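## Task

Finish with the dial's upper drag hand reading 75, its lower drag hand at 11 and its needle at 53, and its round button released. The needle shoves each drag hand along and leaves it where the needle reverses. While the button is held down, squeezing the handle raises the needle and relaxing it lowers the needle. Shortly after the button is released, the handle moves without the needle. A flag appears in the dial's window while handle and needle are coupled. The dial hangs from a cord overhead.

## Robot and tools

Robot: one UR-type six-joint arm with a right four-digit hand (index, middle, ring, thumb) carrying 16 hinge motors. The dial tool hangs on a cord, so grasp it gently and keep it from swinging or dropping. Pressing the round button couples handle and needle (the window flag shows this); squeeze to raise the needle, relax to lower it, then let the button up and wait a moment before moving the handle again.

Frames. Absolute poses in results (end_effector_position in m, end_effector_quat_wxyz, velocities in m/s and rad/s) are in the arm's base frame. Scene frame: origin on the table under the base, +z up, +y left when facing +x. Motion offsets are expressed in the current Hand target's own axes. Hand point axes: +z along straight fingers toward the tips, +x across the palm away from the thumb, +y out of the palm's face (palm surface at y = -0.062 m). A fixed mast on the palm side of the wrist (x +0.05 to +0.10, z -0.16 to -0.11, up to y = +0.06) can collide.

Row layout (used by both execute_actions and move): exactly 24 numbers, each in [-1, 1]. First six: dx, dy, dz, rx, ry, rz, an offset (not a pose) from the Hand target as it stood when the action or move began; 1.0 = 0.6 m for translation or 180 degrees for rotation; rx, ry, rz form one rotation vector. Then 16 hinge goals in this exact order: index_mcp, index_abd, index_pip, index_dip, middle_mcp, middle_abd, middle_pip, middle_dip, ring_mcp, ring_abd, ring_pip, ring_dip, thumb_cmc, thumb_axl, thumb_mcp, thumb_ipl. These are absolute goals scaled linearly between each hinge's stops. Straight values: finger _mcp +0.75, _abd 0.00, _pip +0.58, _dip +0.70; thumb_cmc +0.71, thumb_axl +0.68, thumb_mcp +0.23, thumb_ipl +0.17. Moving toward -1 curls fingers toward the palm and swings the thumb in front of the palm. Last two: current_limit (-1 means 0 mA, +1 means 550 mA, floor 11 mA; start +0.4) and speed (set-point rate (speed+1)/2 of 8.5 rad/s; start -0.6). Settings persist until rewritten. To keep the hand unchanged, resend the last hinge numbers, current_limit and speed; at a scene start read them from a result first, since 0 is itself a command.

execute_actions(actions, cameras): actions is a list of actions; each action is up to 15 rows, one per 1/30 s step, the final row held for the remaining steps. Each row counts from the action's starting Hand target, not the previous row; repeated offsets accumulate across actions. An empty list returns state plus all camera images.

move(target, speed, blend, stop_force, zero, blocking, cameras): straight path of the hand point. target is one 24-number row or up to 15 rows, all offsets from the same starting Hand target. speed in m/s, 0.002 to 3.6, default 0.25 (rotation up to twice that in rad/s); blend in m rounds corners in a list; stop_force 3 to 120 N ends the path on a felt push along the travel direction; zero true retakes the force zero first. blocking=false returns after about 0.5 s (not allowed with stop_force). The path ignores obstacles; avoid passing near the arm's base. Hand numbers of the first target go out at once; later ones are applied on arrival with arm and fingers at rest. The result adds a move: line: done (within 3 mm and 2 degrees), off_target, moving, held or fault, plus limits (paced = pose clipped, held = steps withheld).

wait(seconds 0 to 10), stop() brakes a running move, zoom_image(camera, region [x0,y0,x1,y1], at most 504x504) on cam_high, cam_near or cam_wrist (each 896x504), zero_wrist_force(), read_manual(section) for licence texts only, finished_scene(scene 1 or 2) ends the scene irreversibly; the dial must then stay correct without the robot.

Results: Hand target is the last commanded pose after clipping; the hand can rest short of it, so send the remaining gap as an offset. Orientation commands are clipped to 32 degrees from the measured one each step. Hand lines list per motor hand_goal, hand_measured, hand_current_ma and hand_state (moving, goal, blocked, overload). Wrist force/torque are in the end-effector axes, zeroed at scene start. Joint torques include the arm's weight.

Avoid: pushing past firm contact (the arm is stiff); contact torque at the limits (133 N m for the three big joints, 24.9 N m for wrists) or about 150 N of outside force stops the arm for 10 s. A motor at 495 mA or more for 5 s shuts down for 10 s, so grip with moderate current_limit. Motors over 85 °C brake the arm for 30 to 60 s. Never let the dial fall, slam or leave the table; move slowly near it and release only when it is still.

Each tool is called after "Request:" as name([rows], argument=value, ...), one row to a line, values as JSON.

## Session

Request:
execute_actions(actions=[])

Scene clock: 0.00 s.
end_effector_position=(+0.7000, +0.0600, +0.4101) hand_goal=(+0.754, +0.000, +0.576, +0.696, -0.510, +0.000, -0.518, +0.478, -0.510, +0.000, -0.412, +0.478, +0.604, +0.602, +0.222, -0.030) hand_measured=(+0.754, -0.002, +0.576, +0.696, -0.496, +0.002, -0.494, +0.482, -0.508, -0.002, -0.410, +0.480, +0.606, +0.604, +0.224, -0.028) hand_current_ma=(+0, +0, +0, +0, +4, +0, +11, +0, +0, +0, +0, +0, +0, +0, +0, +0) hand_state=(goal, goal, goal, goal, goal, overload, blocked, goal, goal, goal, goal, goal, goal, goal, goal, goal) hand_current_limit=0.40 hand_speed=-0.60 end_effector_quat_wxyz=(+0.707, +0.000, +0.707, +0.000)
Joint positions: [-0.34 -1.174 1.922 -3.89 -1.231 4.713]
Joint velocities: within noise
Joint torques (N m): no reading
Wrist force (N): no reading
Wrist torque (N m): no reading
Wrist force, peak (N): no reading
Hand target: +0.7000, +0.0600, +0.4101; +0.707, +0.000, +0.707, +0.000

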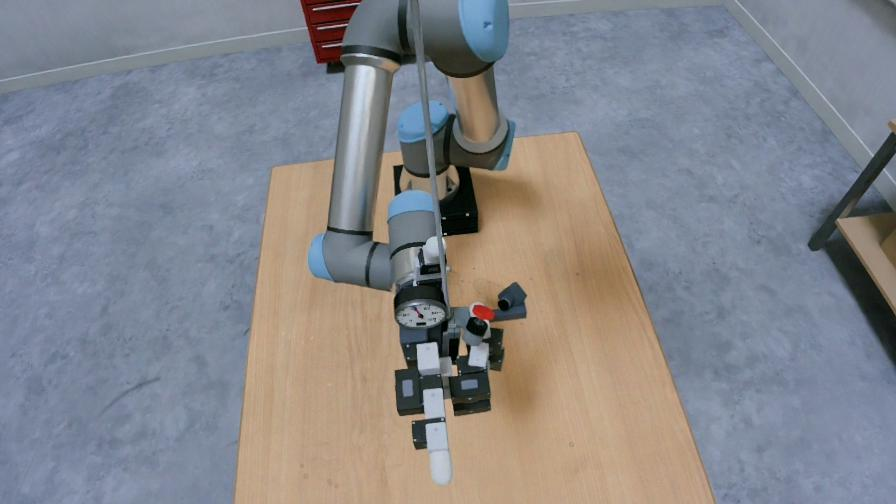

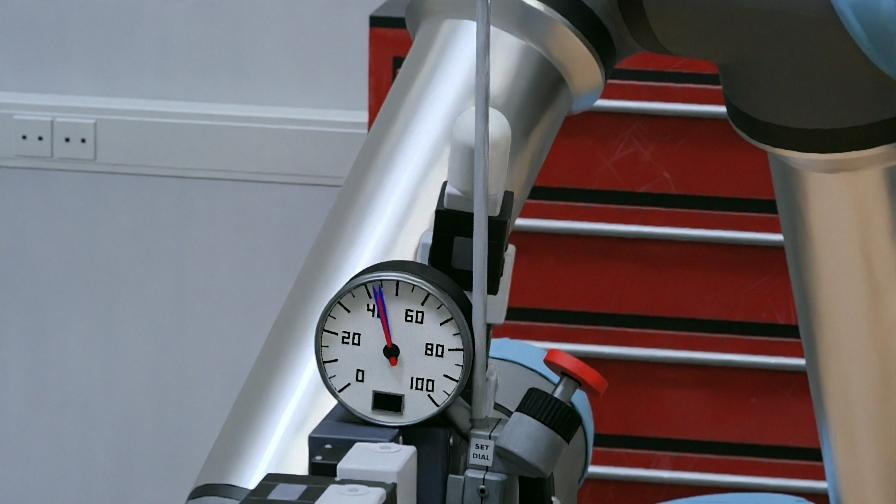

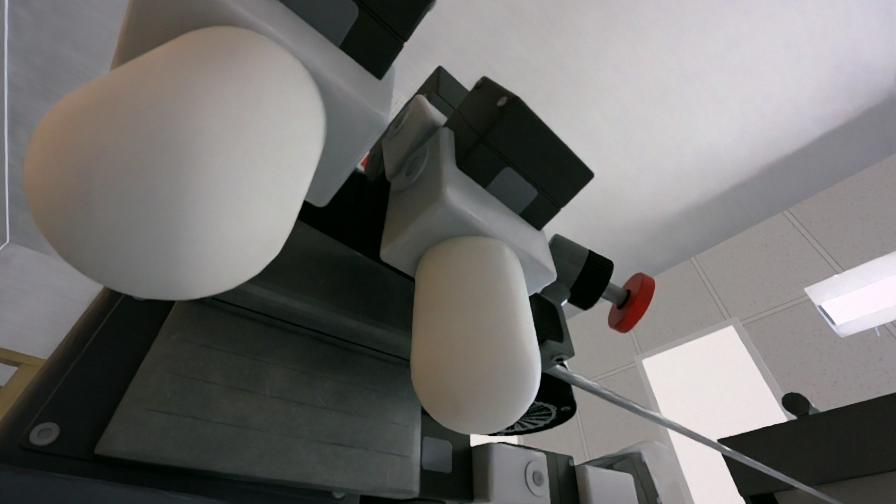

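Request:
zoom_image(camera="cam_near", region=[300, 250, 620, 504])

Request:
zoom_image(camera="cam_high", region=[370, 220, 550, 490])

Request:
zoom_image(camera="cam_wrist", region=[350, 50, 700, 500])

Scaled by 1.575 from the camera's 896x504 image, which has a finer 1280x720 frame.

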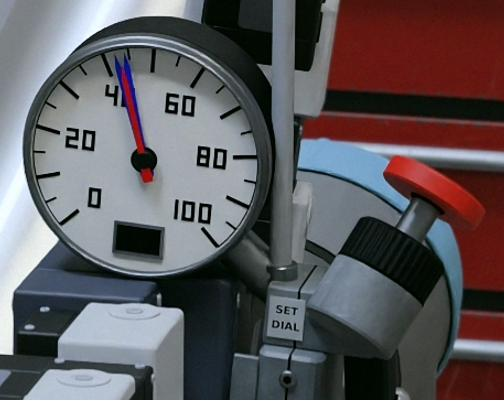

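Scaled by 1.867 from the camera's 896x504 image, which has a finer 1280x720 frame.

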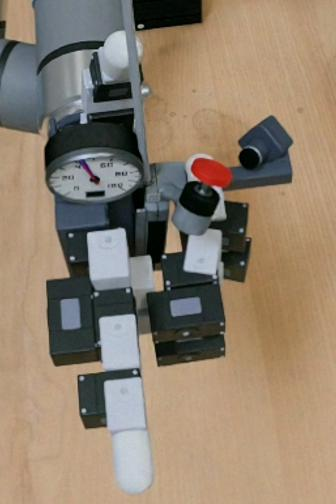

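Scaled by 1.120 from the camera's 896x504 image, which has a finer 1280x720 frame.

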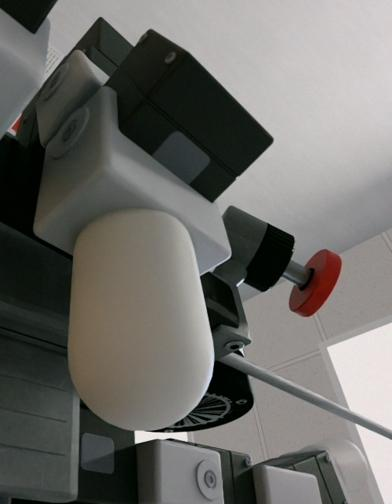

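Request:
execute_actions([
  [[0,0,0,0,0,0,0.754,0,0.576,0.696,-0.51,0,-0.518,0.478,-0.51,0,-0.412,0.478,0.604,0.68,0.68,-0.03,0.4,-0.7]],
  [[0,0,0,0,0,0,0.754,0,0.576,0.696,-0.51,0,-0.518,0.478,-0.51,0,-0.412,0.478,0.604,0.68,0.68,-0.78,0.4,-0.7]],
  [[0,0,0,0,0,0,0.754,0,0.576,0.696,-0.51,0,-0.518,0.478,-0.51,0,-0.412,0.478,0.01,0.68,0.68,-0.78,0.4,-0.7]],
], cameras=["all"])

Request:
zoom_image(camera="cam_near", region=[300, 250, 620, 504])

Request:
zoom_image(camera="cam_high", region=[370, 220, 550, 490])

Scene clock: 4.10 s.
end_effector_position=(+0.7000, +0.0600, +0.4101) hand_goal=(+0.754, +0.000, +0.576, +0.696, -0.510, +0.000, -0.518, +0.478, -0.510, +0.000, -0.412, +0.478, +0.010, +0.680, +0.680, -0.780) hand_measured=(+0.754, -0.002, +0.576, +0.696, -0.500, +0.004, -0.504, +0.482, -0.508, -0.002, -0.410, +0.480, +0.006, +0.678, +0.680, -0.778) hand_current_ma=(+0, +0, +0, +0, +3, +0, +4, +0, +0, +0, +0, +0, +0, +0, +0, +0) hand_state=(goal, goal, goal, goal, goal, overload, goal, goal, goal, goal, goal, goal, goal, goal, goal, goal) hand_current_limit=0.40 hand_speed=-0.70 end_effector_quat_wxyz=(+0.707, +0.000, +0.707, +0.000)
Joint positions: [-0.34 -1.174 1.922 -3.89 -1.231 4.713]
Joint torques (N m): [-1.06 -35.06 -21.12 -2.04 -0.98 -0.97]
Wrist force (N): [-2.4 0.1 0.1]
Wrist torque (N m): [-0.01 0.13 -0.16]
Wrist force, peak (N): [-3.2 0.5 -0.2]
Hand target: +0.7000, +0.0600, +0.4101; +0.707, +0.000, +0.707, +0.000
Off the commanded pose: 0.000 m, 0 deg.

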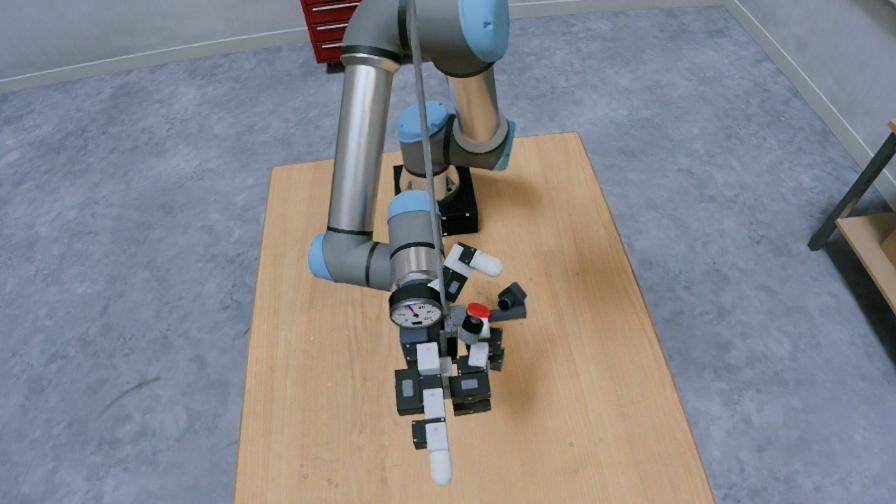

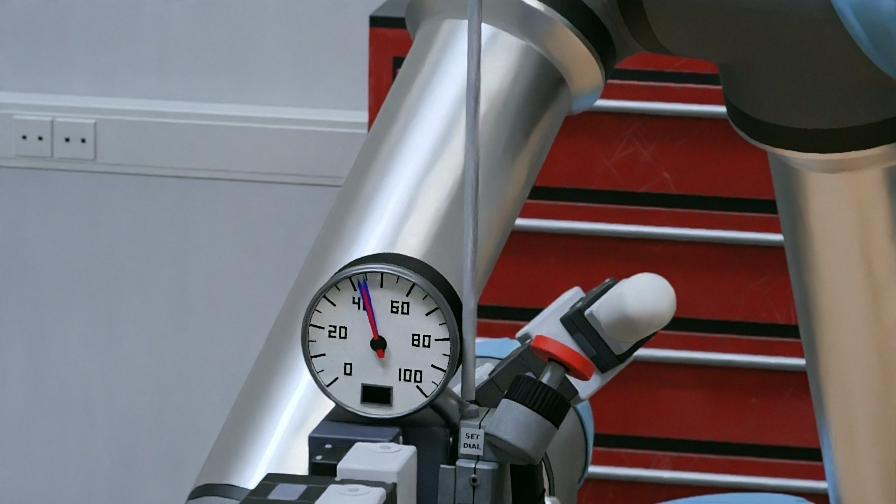

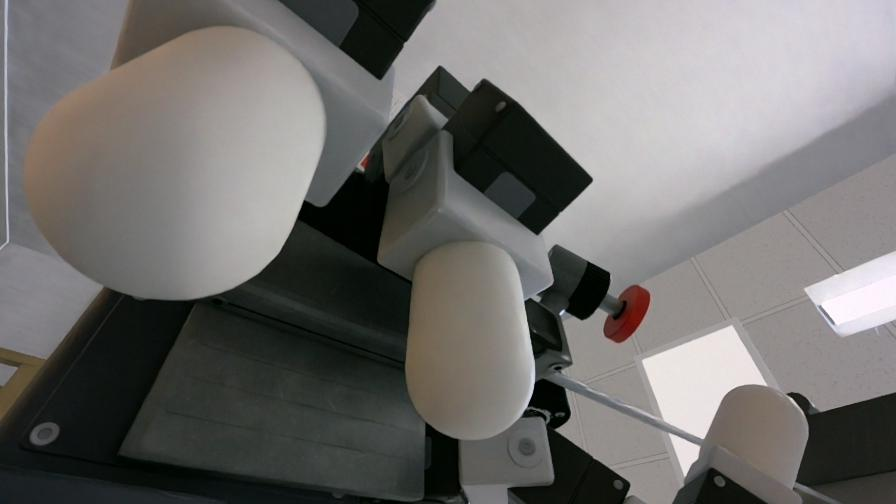

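Scaled by 1.575 from the camera's 896x504 image, which has a finer 1280x720 frame.

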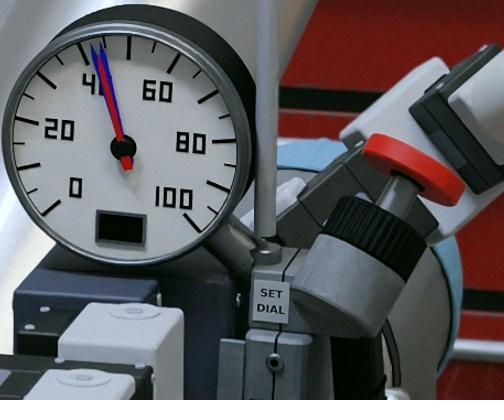

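Scaled by 1.867 from the camera's 896x504 image, which has a finer 1280x720 frame.

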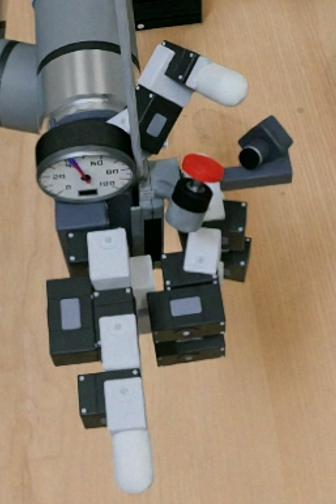

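Request:
execute_actions([
  [[0,0,0,0,0,0,0.754,0,0.576,0.696,-0.51,0,-0.518,0.478,-0.51,0,-0.412,0.478,0.08,0.68,0.54,-0.84,0.4,-0.8]],
], cameras=["all"])

Request:
zoom_image(camera="cam_near", region=[300, 250, 620, 504])

Request:
zoom_image(camera="cam_high", region=[370, 220, 550, 490])

Scene clock: 5.33 s.
end_effector_position=(+0.7000, +0.0600, +0.4101) hand_goal=(+0.754, +0.000, +0.576, +0.696, -0.510, +0.000, -0.518, +0.478, -0.510, +0.000, -0.412, +0.478, +0.080, +0.680, +0.540, -0.840) hand_measured=(+0.754, -0.002, +0.576, +0.696, -0.500, +0.004, -0.504, +0.482, -0.508, -0.002, -0.410, +0.480, +0.066, +0.678, +0.544, -0.838) hand_current_ma=(+0, +0, +0, +0, +3, +0, +4, +0, +0, +0, +0, +0, -4, +0, +0, +0) hand_state=(goal, goal, goal, goal, goal, overload, goal, goal, goal, goal, goal, goal, goal, goal, goal, goal) hand_current_limit=0.40 hand_speed=-0.80 end_effector_quat_wxyz=(+0.707, +0.000, +0.707, +0.000)
Joint positions: [-0.34 -1.174 1.922 -3.89 -1.231 4.713]
Joint torques (N m): [-1.28 -34.39 -22.58 -1.97 -1.04 -0.99]
Wrist force (N): [-2.5 0.2 0.1]
Wrist torque (N m): [0.01 0.14 -0.17]
Wrist force, peak (N): [-2.9 0.1 0.0]
Hand target: +0.7000, +0.0600, +0.4101; +0.707, +0.000, +0.707, +0.000
Off the commanded pose: 0.000 m, 0 deg.

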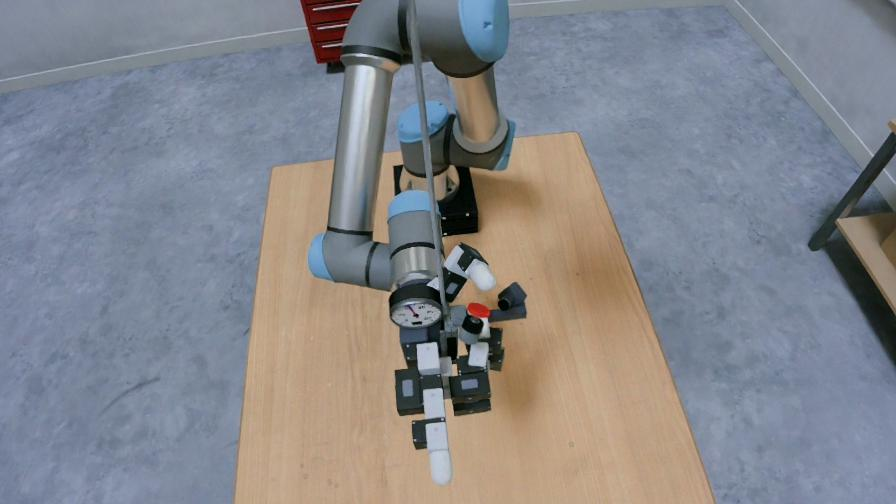

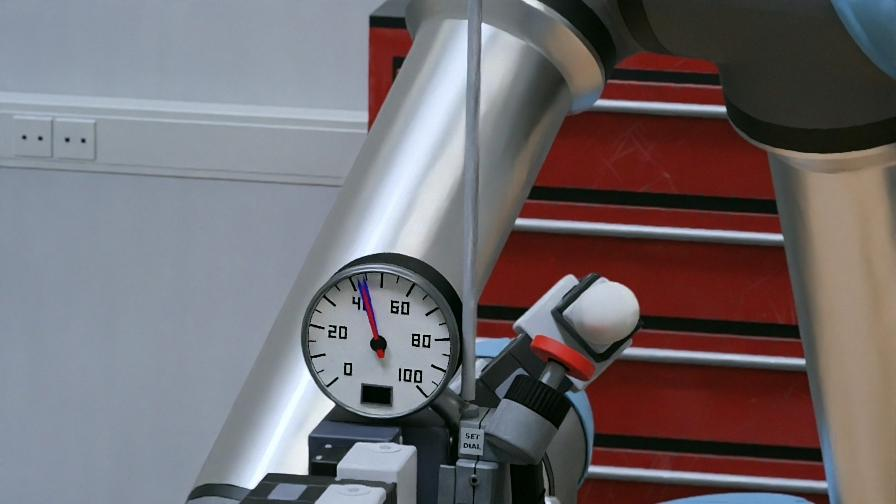

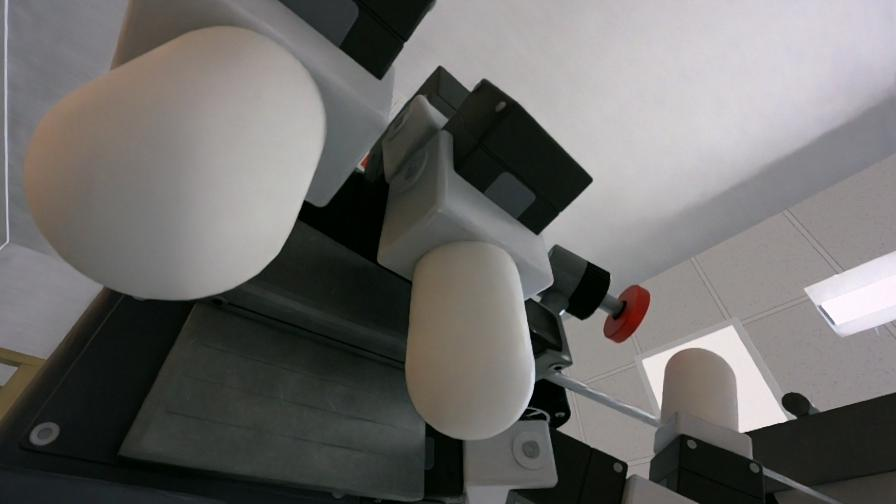

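Scaled by 1.575 from the camera's 896x504 image, which has a finer 1280x720 frame.

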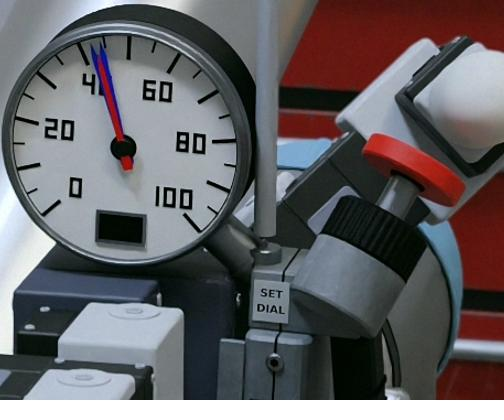

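Scaled by 1.867 from the camera's 896x504 image, which has a finer 1280x720 frame.

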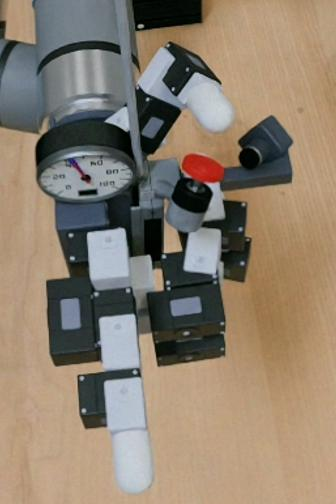

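Request:
execute_actions([
  [[0,0,0,0,0,0,0.754,0,0.576,0.696,-0.51,0,-0.518,0.478,-0.51,0,-0.412,0.478,0.124,0.68,0.54,-0.857,0.4,-0.8]],
  [[0,0,0,0,0,0,0.754,0,0.576,0.696,-0.51,0,-0.518,0.478,-0.51,0,-0.412,0.478,0.124,0.68,0.40,-0.857,0.4,-0.8]],
], cameras=["all"])

Request:
zoom_image(camera="cam_near", region=[300, 250, 620, 504])

Request:
zoom_image(camera="cam_high", region=[400, 230, 530, 360])

Scene clock: 6.83 s.
end_effector_position=(+0.7000, +0.0600, +0.4101) hand_goal=(+0.754, +0.000, +0.576, +0.696, -0.510, +0.000, -0.518, +0.478, -0.510, +0.000, -0.412, +0.478, +0.124, +0.680, +0.400, -0.856) hand_measured=(+0.754, -0.002, +0.576, +0.696, -0.500, +0.004, -0.504, +0.482, -0.508, -0.002, -0.410, +0.480, +0.110, +0.678, +0.402, -0.854) hand_current_ma=(+0, +0, +0, +0, +3, +0, +4, +0, +0, +0, +0, +0, -4, +0, +0, +0) hand_state=(goal, goal, goal, goal, goal, overload, goal, goal, goal, goal, goal, goal, goal, goal, goal, goal) hand_current_limit=0.40 hand_speed=-0.80 end_effector_quat_wxyz=(+0.707, +0.000, +0.707, +0.000)
Joint positions: [-0.34 -1.174 1.922 -3.89 -1.231 4.713]
Joint torques (N m): [-2.18 -34.2 -23.01 -2.07 -1.15 -0.92]
Wrist force (N): [-2.7 0.0 0.1]
Wrist torque (N m): [-0.01 0.17 -0.18]
Wrist force, peak (N): [-2.8 0.1 0.1]
Hand target: +0.7000, +0.0600, +0.4101; +0.707, +0.000, +0.707, +0.000
Off the commanded pose: 0.000 m, 0 deg.

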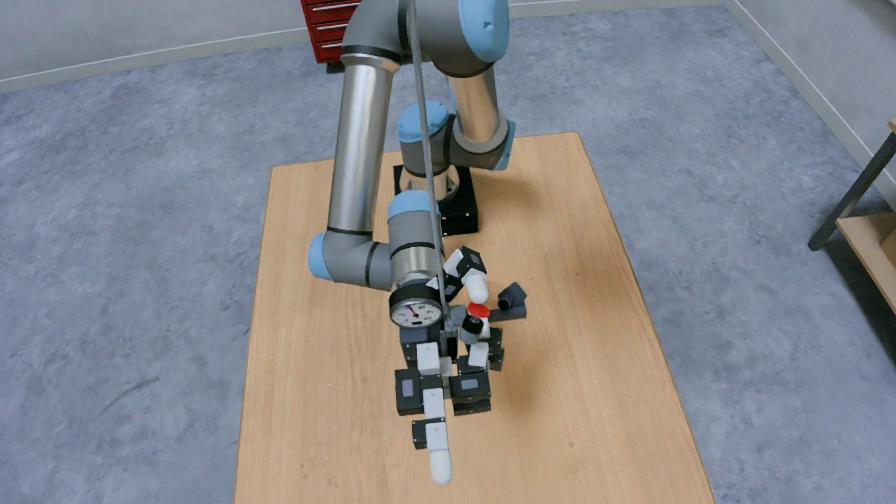

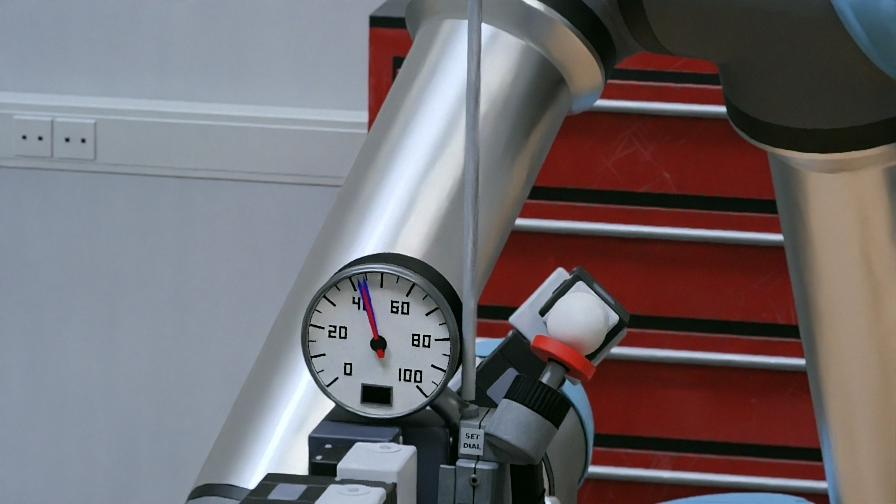

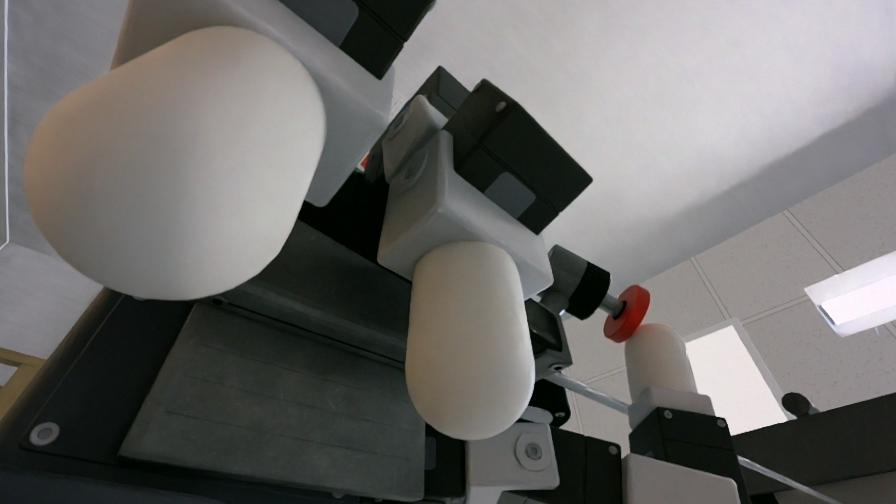

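Scaled by 1.575 from the camera's 896x504 image, which has a finer 1280x720 frame.

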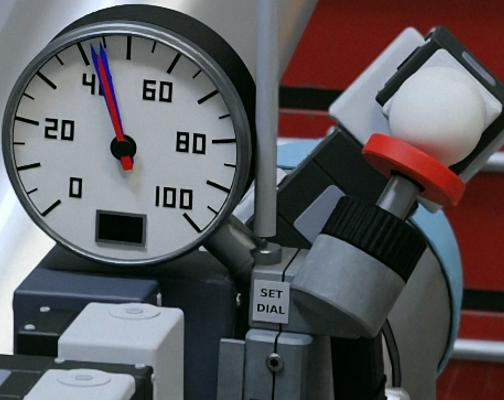

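Scaled by 3.877 from the camera's 896x504 image, which has a finer 1280x720 frame.

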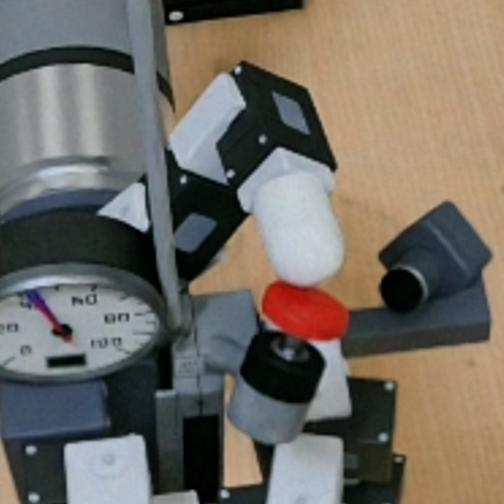

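Request:
execute_actions([
  [[0,0,0,0,0,0,0.754,0,0.576,0.696,-0.51,0,-0.518,0.478,-0.51,0,-0.412,0.478,0.124,0.68,0.28,-0.857,0.4,-0.85]],
], cameras=["cam_near"])

Request:
zoom_image(camera="cam_near", region=[300, 250, 620, 504])

Scene clock: 7.87 s.
end_effector_position=(+0.7000, +0.0600, +0.4101) hand_goal=(+0.754, +0.000, +0.576, +0.696, -0.510, +0.000, -0.518, +0.478, -0.510, +0.000, -0.412, +0.478, +0.124, +0.680, +0.280, -0.856) hand_measured=(+0.754, -0.002, +0.576, +0.696, -0.496, +0.010, -0.504, +0.482, -0.508, -0.002, -0.410, +0.480, +0.112, +0.676, +0.316, -0.842) hand_current_ma=(+0, +0, +0, +0, +5, +0, +4, +0, +0, +0, +0, +0, -3, +0, +39, +7) hand_state=(goal, goal, goal, goal, goal, overload, goal, goal, goal, goal, goal, goal, goal, goal, blocked, goal) hand_current_limit=0.40 hand_speed=-0.85 end_effector_quat_wxyz=(+0.707, +0.000, +0.707, +0.000)
Joint positions: [-0.34 -1.174 1.922 -3.89 -1.231 4.713]
Joint torques (N m): [-1.49 -34.57 -23.1 -2.09 -1.05 -0.79]
Wrist force (N): [-1.2 0.1 0.0]
Wrist torque (N m): [0.01 0.08 -0.09]
Wrist force, peak (N): [-3.2 -0.1 0.1]
Hand target: +0.7000, +0.0600, +0.4101; +0.707, +0.000, +0.707, +0.000
Off the commanded pose: 0.000 m, 0 deg.
Images, in order (width x height): cam_near 896x504.

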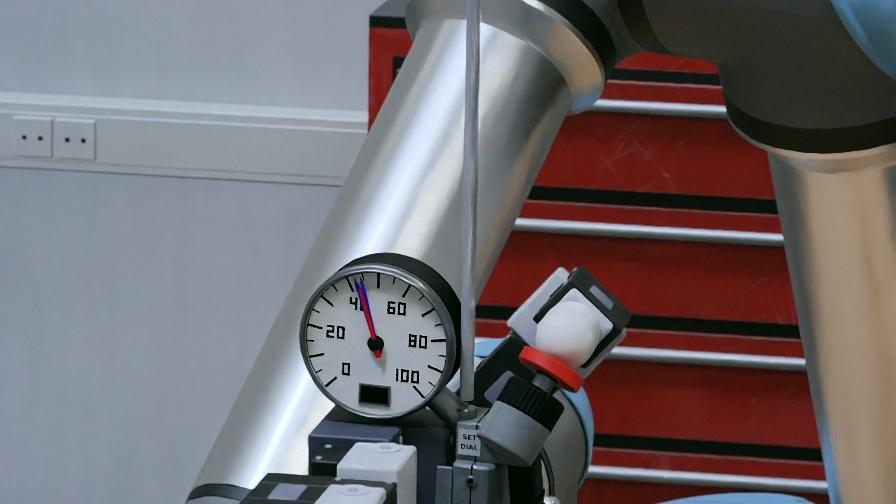

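Scaled by 1.575 from the camera's 896x504 image, which has a finer 1280x720 frame.

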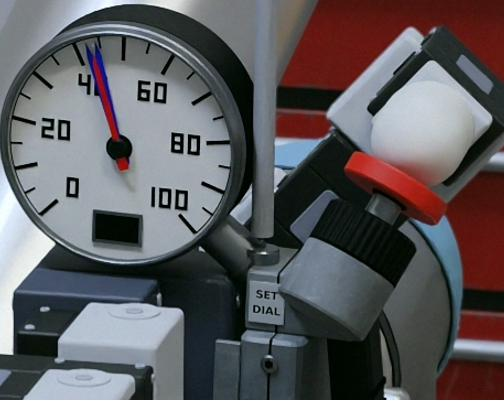

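Request:
execute_actions([
  [[0,0,0,0,0,0,0.754,0,0.576,0.696,-0.51,0,-0.518,0.478,-0.51,0,-0.412,0.478,0.124,0.68,0.18,-0.857,0.4,-0.85]],
], cameras=["cam_near"])

Request:
zoom_image(camera="cam_near", region=[300, 250, 620, 504])

Scene clock: 8.77 s.
end_effector_position=(+0.7000, +0.0600, +0.4101) hand_goal=(+0.754, +0.000, +0.576, +0.696, -0.510, +0.000, -0.518, +0.478, -0.510, +0.000, -0.412, +0.478, +0.124, +0.680, +0.180, -0.856) hand_measured=(+0.754, -0.002, +0.576, +0.696, -0.492, +0.034, -0.504, +0.482, -0.508, -0.002, -0.410, +0.480, +0.112, +0.676, +0.244, -0.830) hand_current_ma=(+0, +0, +0, +0, +7, +0, +4, +0, +0, +0, +0, +0, -3, -1, +117, +24) hand_state=(goal, goal, goal, goal, goal, overload, goal, goal, goal, goal, goal, goal, goal, goal, blocked, blocked) hand_current_limit=0.40 hand_speed=-0.85 end_effector_quat_wxyz=(+0.707, +0.000, +0.707, +0.000)
Joint positions: [-0.34 -1.174 1.922 -3.89 -1.231 4.713]
Joint torques (N m): [-2.15 -34.3 -23.57 -2.17 -1.04 -0.81]
Wrist force (N): [-2.1 0.2 0.0]
Wrist torque (N m): [0.03 0.12 -0.13]
Wrist force, peak (N): [-2.4 0.0 0.2]
Hand target: +0.7000, +0.0600, +0.4101; +0.707, +0.000, +0.707, +0.000
Off the commanded pose: 0.000 m, 0 deg.
Images, in order (width x height): cam_near 896x504.

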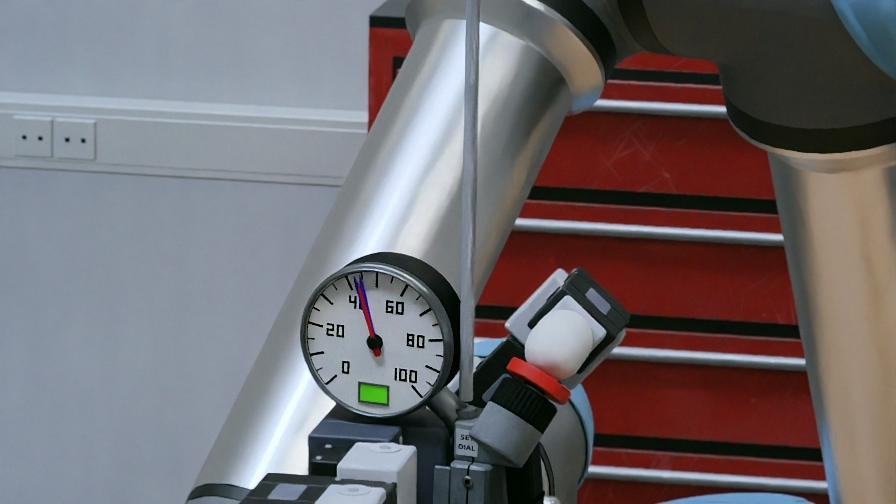

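Scaled by 1.575 from the camera's 896x504 image, which has a finer 1280x720 frame.

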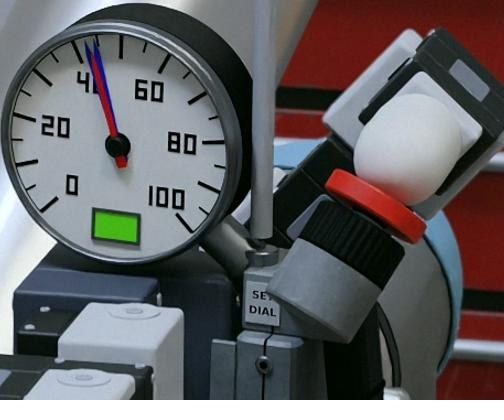

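Request:
execute_actions([
  [[0,0,0,0,0,0,0.754,0,0.576,0.696,-0.54,0,-0.55,0.478,-0.54,0,-0.44,0.478,0.124,0.68,0.13,-0.857,0.4,-0.85]],
], cameras=["cam_near"])

Request:
zoom_image(camera="cam_near", region=[300, 250, 620, 504])

Scene clock: 9.67 s.
end_effector_position=(+0.7000, +0.0600, +0.4101) hand_goal=(+0.754, +0.000, +0.576, +0.696, -0.540, +0.000, -0.550, +0.478, -0.540, +0.000, -0.440, +0.478, +0.124, +0.680, +0.130, -0.856) hand_measured=(+0.754, -0.002, +0.576, +0.696, -0.494, +0.050, -0.514, +0.482, -0.512, -0.004, -0.420, +0.480, +0.112, +0.676, +0.226, -0.816) hand_current_ma=(+0, +0, +0, +0, +41, +0, +24, +0, +18, +0, +8, +0, -3, -1, +244, +51) hand_state=(goal, goal, goal, goal, blocked, overload, blocked, goal, blocked, goal, blocked, goal, goal, goal, blocked, blocked) hand_current_limit=0.40 hand_speed=-0.85 end_effector_quat_wxyz=(+0.707, +0.000, +0.707, +0.000)
Joint positions: [-0.34 -1.174 1.922 -3.89 -1.231 4.713]
Joint torques (N m): [-2.44 -32.99 -23.53 -2.04 -1.01 -0.83]
Wrist force (N): [-1.7 0.0 0.1]
Wrist torque (N m): [-0.02 0.11 -0.12]
Wrist force, peak (N): [-2.3 0.2 -0.2]
Hand target: +0.7000, +0.0600, +0.4101; +0.707, +0.000, +0.707, +0.000
Off the commanded pose: 0.000 m, 0 deg.
Images, in order (width x height): cam_near 896x504.

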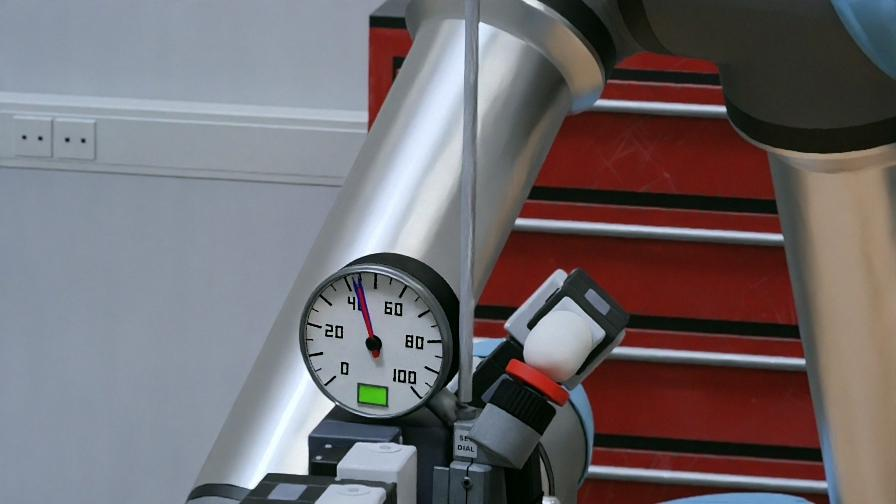

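Scaled by 1.575 from the camera's 896x504 image, which has a finer 1280x720 frame.

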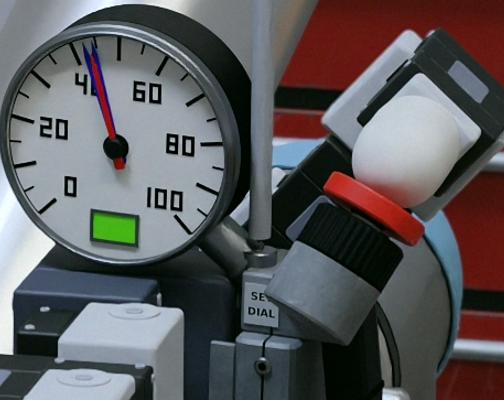

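Request:
execute_actions([
  [[0,0,0,0,0,0,0.754,0,0.576,0.696,-0.64,0,-0.65,0.478,-0.64,0,-0.54,0.478,0.124,0.68,0.14,-0.857,0.4,-0.85]],
], cameras=["cam_near"])

Request:
zoom_image(camera="cam_near", region=[300, 250, 620, 504])

Scene clock: 10.57 s.
end_effector_position=(+0.7000, +0.0600, +0.4101) hand_goal=(+0.754, +0.000, +0.576, +0.696, -0.640, +0.000, -0.650, +0.478, -0.640, +0.000, -0.540, +0.478, +0.124, +0.680, +0.140, -0.856) hand_measured=(+0.754, -0.002, +0.576, +0.696, -0.568, +0.000, -0.582, +0.480, -0.612, -0.004, -0.524, +0.480, +0.114, +0.676, +0.226, -0.816) hand_current_ma=(+0, +0, +0, +0, +101, +0, +79, +0, +16, +0, +5, +0, -3, -1, +198, +51) hand_state=(goal, goal, goal, goal, blocked, overload, blocked, goal, blocked, goal, goal, goal, goal, goal, blocked, blocked) hand_current_limit=0.40 hand_speed=-0.85 end_effector_quat_wxyz=(+0.707, +0.000, +0.707, +0.000)
Joint positions: [-0.34 -1.174 1.922 -3.89 -1.231 4.713]
Joint torques (N m): [-2.23 -33.57 -24.64 -2.11 -1.06 -0.8]
Wrist force (N): [-0.6 0.0 0.1]
Wrist torque (N m): [-0.01 0.04 -0.05]
Wrist force, peak (N): [-1.9 0.1 0.0]
Hand target: +0.7000, +0.0600, +0.4101; +0.707, +0.000, +0.707, +0.000
Off the commanded pose: 0.000 m, 0 deg.
Images, in order (width x height): cam_near 896x504.

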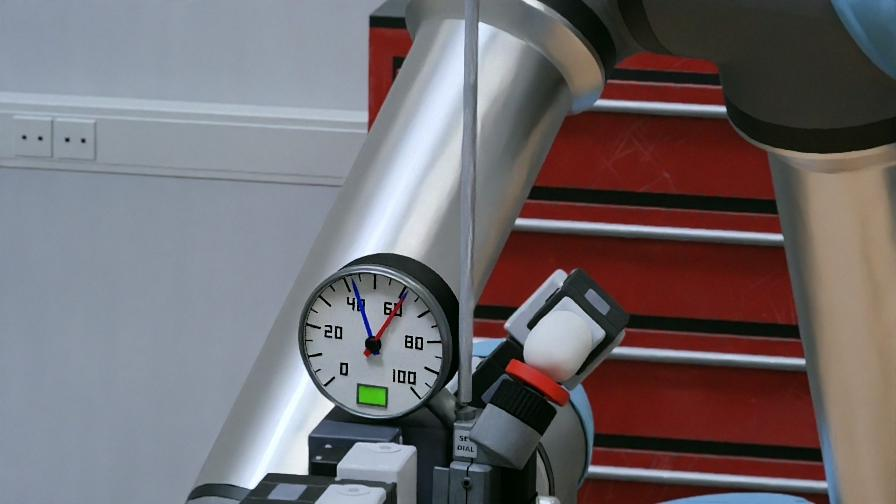

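Scaled by 1.575 from the camera's 896x504 image, which has a finer 1280x720 frame.

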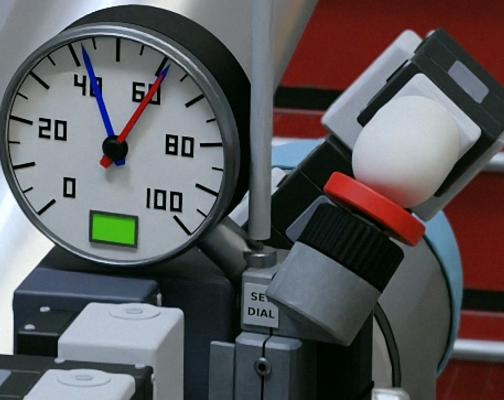

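Request:
zoom_image(camera="cam_near", region=[295, 250, 465, 425])

Scaled by 2.880 from the camera's 896x504 image, which has a finer 1280x720 frame.

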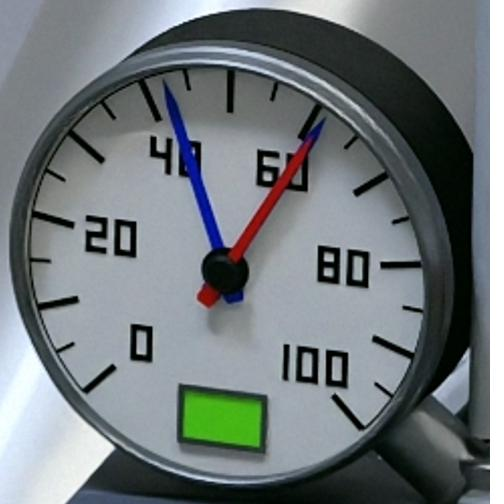

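Request:
execute_actions([
  [[0,0,0,0,0,0,0.754,0,0.576,0.696,-0.69,0,-0.70,0.478,-0.64,0,-0.54,0.478,0.124,0.68,0.14,-0.857,0.4,-0.85]],
], cameras=["cam_near"])

Request:
zoom_image(camera="cam_near", region=[295, 250, 465, 425])

Scene clock: 11.97 s.
end_effector_position=(+0.7000, +0.0600, +0.4101) hand_goal=(+0.754, +0.000, +0.576, +0.696, -0.690, +0.000, -0.700, +0.478, -0.640, +0.000, -0.540, +0.478, +0.124, +0.680, +0.140, -0.856) hand_measured=(+0.754, -0.002, +0.576, +0.696, -0.580, -0.014, -0.596, +0.480, -0.634, -0.004, -0.534, +0.480, +0.114, +0.676, +0.226, -0.816) hand_current_ma=(+0, +0, +0, +0, +223, +0, +174, +0, +1, +0, +1, +0, -3, -1, +198, +51) hand_state=(goal, goal, goal, goal, blocked, overload, blocked, goal, goal, goal, goal, goal, goal, goal, blocked, blocked) hand_current_limit=0.40 hand_speed=-0.85 end_effector_quat_wxyz=(+0.707, +0.000, +0.707, +0.000)
Joint positions: [-0.34 -1.174 1.922 -3.89 -1.231 4.713]
Joint torques (N m): [-2.82 -33.12 -25.7 -2.35 -1.08 -0.82]
Wrist force (N): [-0.8 0.0 0.1]
Wrist torque (N m): [0.00 0.05 -0.06]
Wrist force, peak (N): [-1.0 0.0 0.0]
Hand target: +0.7000, +0.0600, +0.4101; +0.707, +0.000, +0.707, +0.000
Off the commanded pose: 0.000 m, 0 deg.
Images, in order (width x height): cam_near 896x504.

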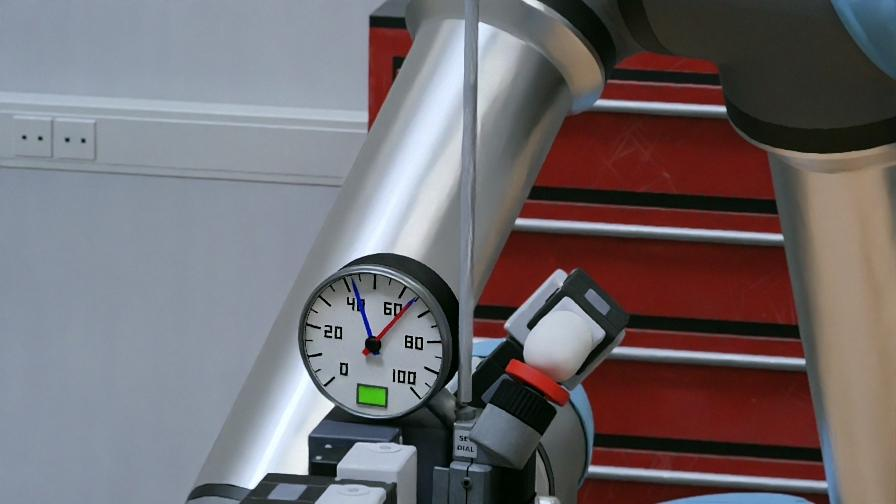

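Scaled by 2.880 from the camera's 896x504 image, which has a finer 1280x720 frame.

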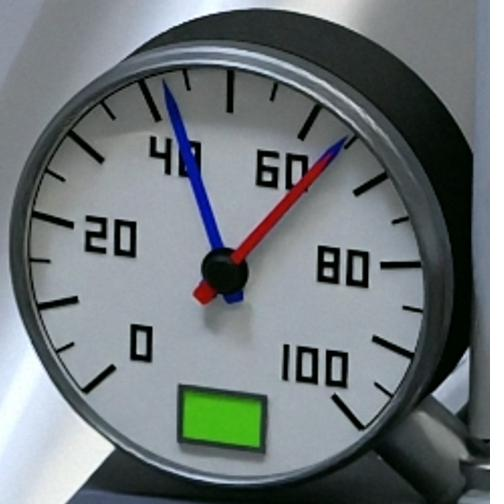

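Request:
execute_actions([
  [[0,0,0,0,0,0,0.754,0,0.576,0.696,-0.70,0,-0.71,0.478,-0.73,0,-0.63,0.478,0.124,0.68,0.14,-0.857,0.4,-0.85]],
], cameras=["cam_near"])

Request:
zoom_image(camera="cam_near", region=[295, 250, 465, 425])

Scene clock: 12.87 s.
end_effector_position=(+0.7000, +0.0600, +0.4101) hand_goal=(+0.754, +0.000, +0.576, +0.696, -0.700, +0.000, -0.710, +0.478, -0.730, +0.000, -0.630, +0.478, +0.124, +0.680, +0.140, -0.856) hand_measured=(+0.754, -0.002, +0.576, +0.696, -0.586, -0.018, -0.600, +0.480, -0.646, -0.016, -0.554, +0.480, +0.114, +0.676, +0.226, -0.816) hand_current_ma=(+0, +0, +0, +0, +236, +0, +193, +0, +132, -4, +97, +0, -3, -1, +198, +51) hand_state=(goal, goal, goal, goal, blocked, overload, blocked, goal, blocked, goal, blocked, goal, goal, goal, blocked, blocked) hand_current_limit=0.40 hand_speed=-0.85 end_effector_quat_wxyz=(+0.707, +0.000, +0.707, +0.000)
Joint positions: [-0.34 -1.174 1.922 -3.89 -1.231 4.713]
Joint torques (N m): [-2.82 -33.03 -25.58 -2.3 -1.05 -0.85]
Wrist force (N): [0.0 0.1 0.1]
Wrist torque (N m): [0.01 0.00 -0.01]
Wrist force, peak (N): [-0.8 0.0 0.1]
Hand target: +0.7000, +0.0600, +0.4101; +0.707, +0.000, +0.707, +0.000
Off the commanded pose: 0.000 m, 0 deg.
Images, in order (width x height): cam_near 896x504.

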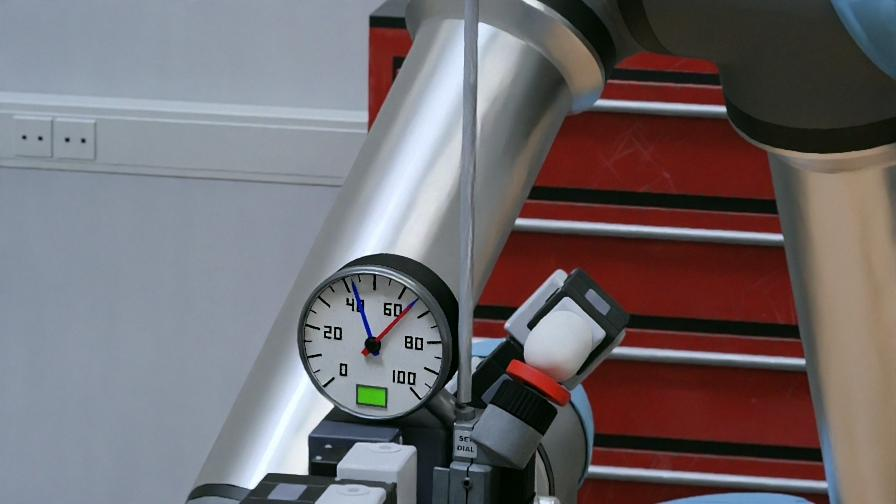

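Scaled by 2.880 from the camera's 896x504 image, which has a finer 1280x720 frame.

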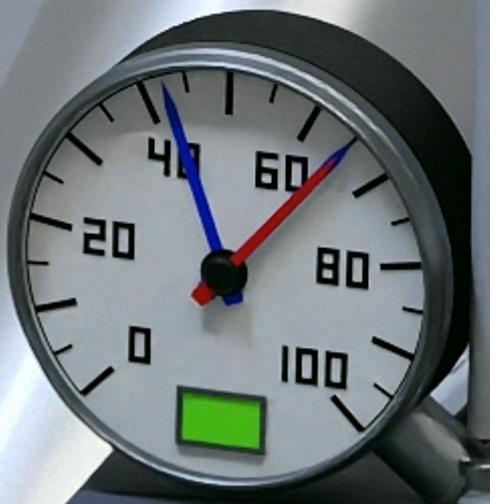

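Request:
execute_actions([
  [[0,0,0,0,0,0,0.754,0,0.576,0.696,-0.65,0,-0.66,0.478,-0.63,0,-0.53,0.478,0.124,0.68,0.35,-0.857,0.4,-0.8]],
  [[0,0,0,0,0,0,0.754,0,0.576,0.696,-0.65,0,-0.66,0.478,-0.63,0,-0.53,0.478,0.124,0.68,0.35,-0.857,0.4,-0.8]],
  [[0,0,0,0,0,0,0.754,0,0.576,0.696,-0.51,0,-0.518,0.478,-0.51,0,-0.412,0.478,0.124,0.68,0.35,-0.857,0.4,-0.8]],
], cameras=["cam_near"])

Request:
zoom_image(camera="cam_near", region=[295, 250, 465, 425])

Scene clock: 17.83 s.
end_effector_position=(+0.7000, +0.0600, +0.4101) hand_goal=(+0.754, +0.000, +0.576, +0.696, -0.510, +0.000, -0.518, +0.478, -0.510, +0.000, -0.412, +0.478, +0.124, +0.680, +0.350, -0.856) hand_measured=(+0.754, -0.002, +0.576, +0.696, -0.494, +0.040, -0.504, +0.480, -0.506, -0.008, -0.410, +0.480, +0.118, +0.678, +0.352, -0.852) hand_current_ma=(+0, +0, +0, +0, +6, +0, +4, +0, +0, -1, +0, +0, -1, +0, +0, +0) hand_state=(goal, goal, goal, goal, goal, overload, goal, goal, goal, goal, goal, goal, goal, goal, goal, goal) hand_current_limit=0.40 hand_speed=-0.80 end_effector_quat_wxyz=(+0.707, +0.000, +0.707, +0.000)
Joint positions: [-0.34 -1.174 1.922 -3.89 -1.231 4.713]
Joint torques (N m): [-3.23 -32.2 -27.52 -2.5 -0.91 -0.81]
Wrist force (N): [-1.9 0.1 0.1]
Wrist torque (N m): [0.00 0.13 -0.13]
Wrist force, peak (N): [-2.1 0.0 0.1]
Hand target: +0.7000, +0.0600, +0.4101; +0.707, +0.000, +0.707, +0.000
Off the commanded pose: 0.000 m, 0 deg.
Images, in order (width x height): cam_near 896x504.

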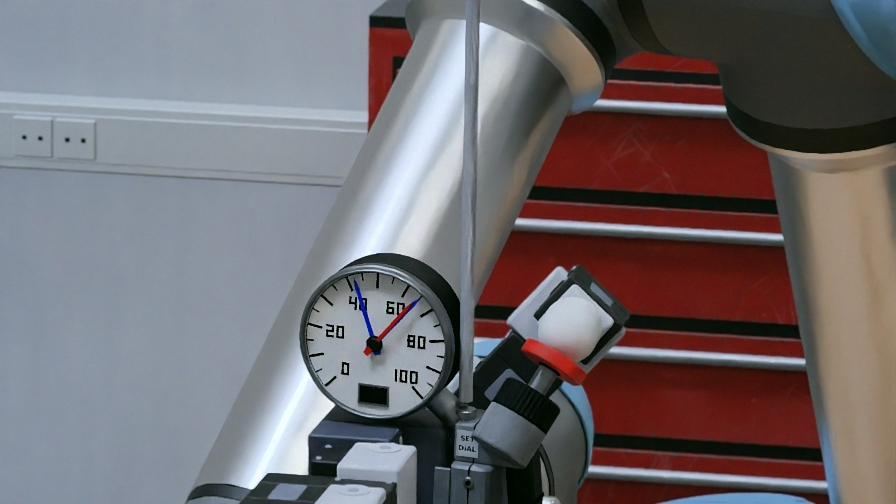

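Scaled by 2.880 from the camera's 896x504 image, which has a finer 1280x720 frame.

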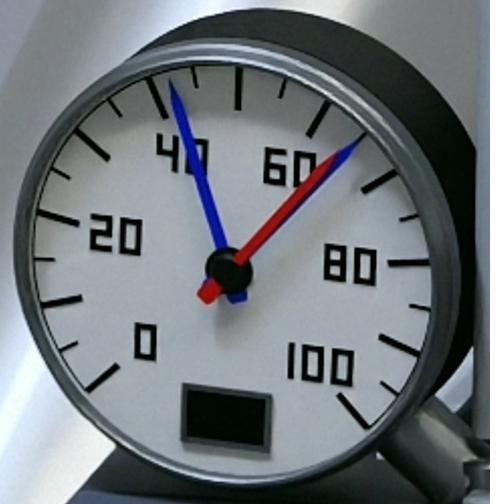

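Request:
execute_actions([
  [[0,0,0,0,0,0,0.754,0,0.576,0.696,-0.51,0,-0.518,0.478,-0.51,0,-0.412,0.478,0.124,0.68,0.14,-0.857,0.4,-0.8]],
  [[0,0,0,0,0,0,0.754,0,0.576,0.696,-0.51,0,-0.518,0.478,-0.51,0,-0.412,0.478,0.124,0.68,0.14,-0.857,0.4,-0.8]],
  [[0,0,0,0,0,0,0.754,0,0.576,0.696,-0.58,0,-0.59,0.478,-0.55,0,-0.45,0.478,0.124,0.68,0.14,-0.857,0.4,-0.85]],
], cameras=["cam_near"])

Request:
zoom_image(camera="cam_near", region=[295, 250, 465, 425])

Scene clock: 19.77 s.
end_effector_position=(+0.7000, +0.0600, +0.4101) hand_goal=(+0.754, +0.000, +0.576, +0.696, -0.580, +0.000, -0.590, +0.478, -0.550, +0.000, -0.450, +0.478, +0.124, +0.680, +0.140, -0.856) hand_measured=(+0.754, -0.002, +0.576, +0.696, -0.502, +0.048, -0.536, +0.480, -0.524, -0.008, -0.440, +0.480, +0.114, +0.676, +0.214, -0.828) hand_current_ma=(+0, +0, +0, +0, +113, +0, +52, +0, +14, -1, +2, +0, -2, -1, +155, +25) hand_state=(goal, goal, goal, goal, blocked, overload, blocked, goal, blocked, goal, goal, goal, goal, goal, blocked, blocked) hand_current_limit=0.40 hand_speed=-0.85 end_effector_quat_wxyz=(+0.707, +0.000, +0.707, +0.000)
Joint positions: [-0.34 -1.174 1.922 -3.89 -1.231 4.713]
Joint torques (N m): [-3.69 -31.58 -27.97 -2.54 -0.92 -0.64]
Wrist force (N): [0.1 0.1 -0.2]
Wrist torque (N m): [0.03 0.03 -0.01]
Wrist force, peak (N): [-2.6 0.0 -0.1]
Hand target: +0.7000, +0.0600, +0.4101; +0.707, +0.000, +0.707, +0.000
Off the commanded pose: 0.000 m, 0 deg.
Images, in order (width x height): cam_near 896x504.

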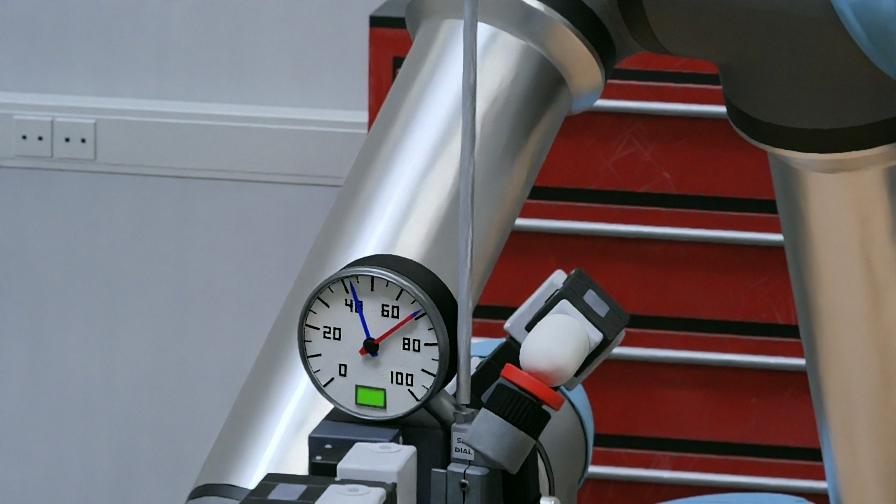

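Scaled by 2.880 from the camera's 896x504 image, which has a finer 1280x720 frame.

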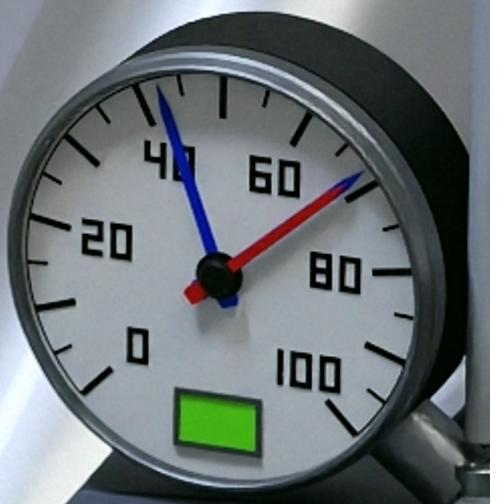

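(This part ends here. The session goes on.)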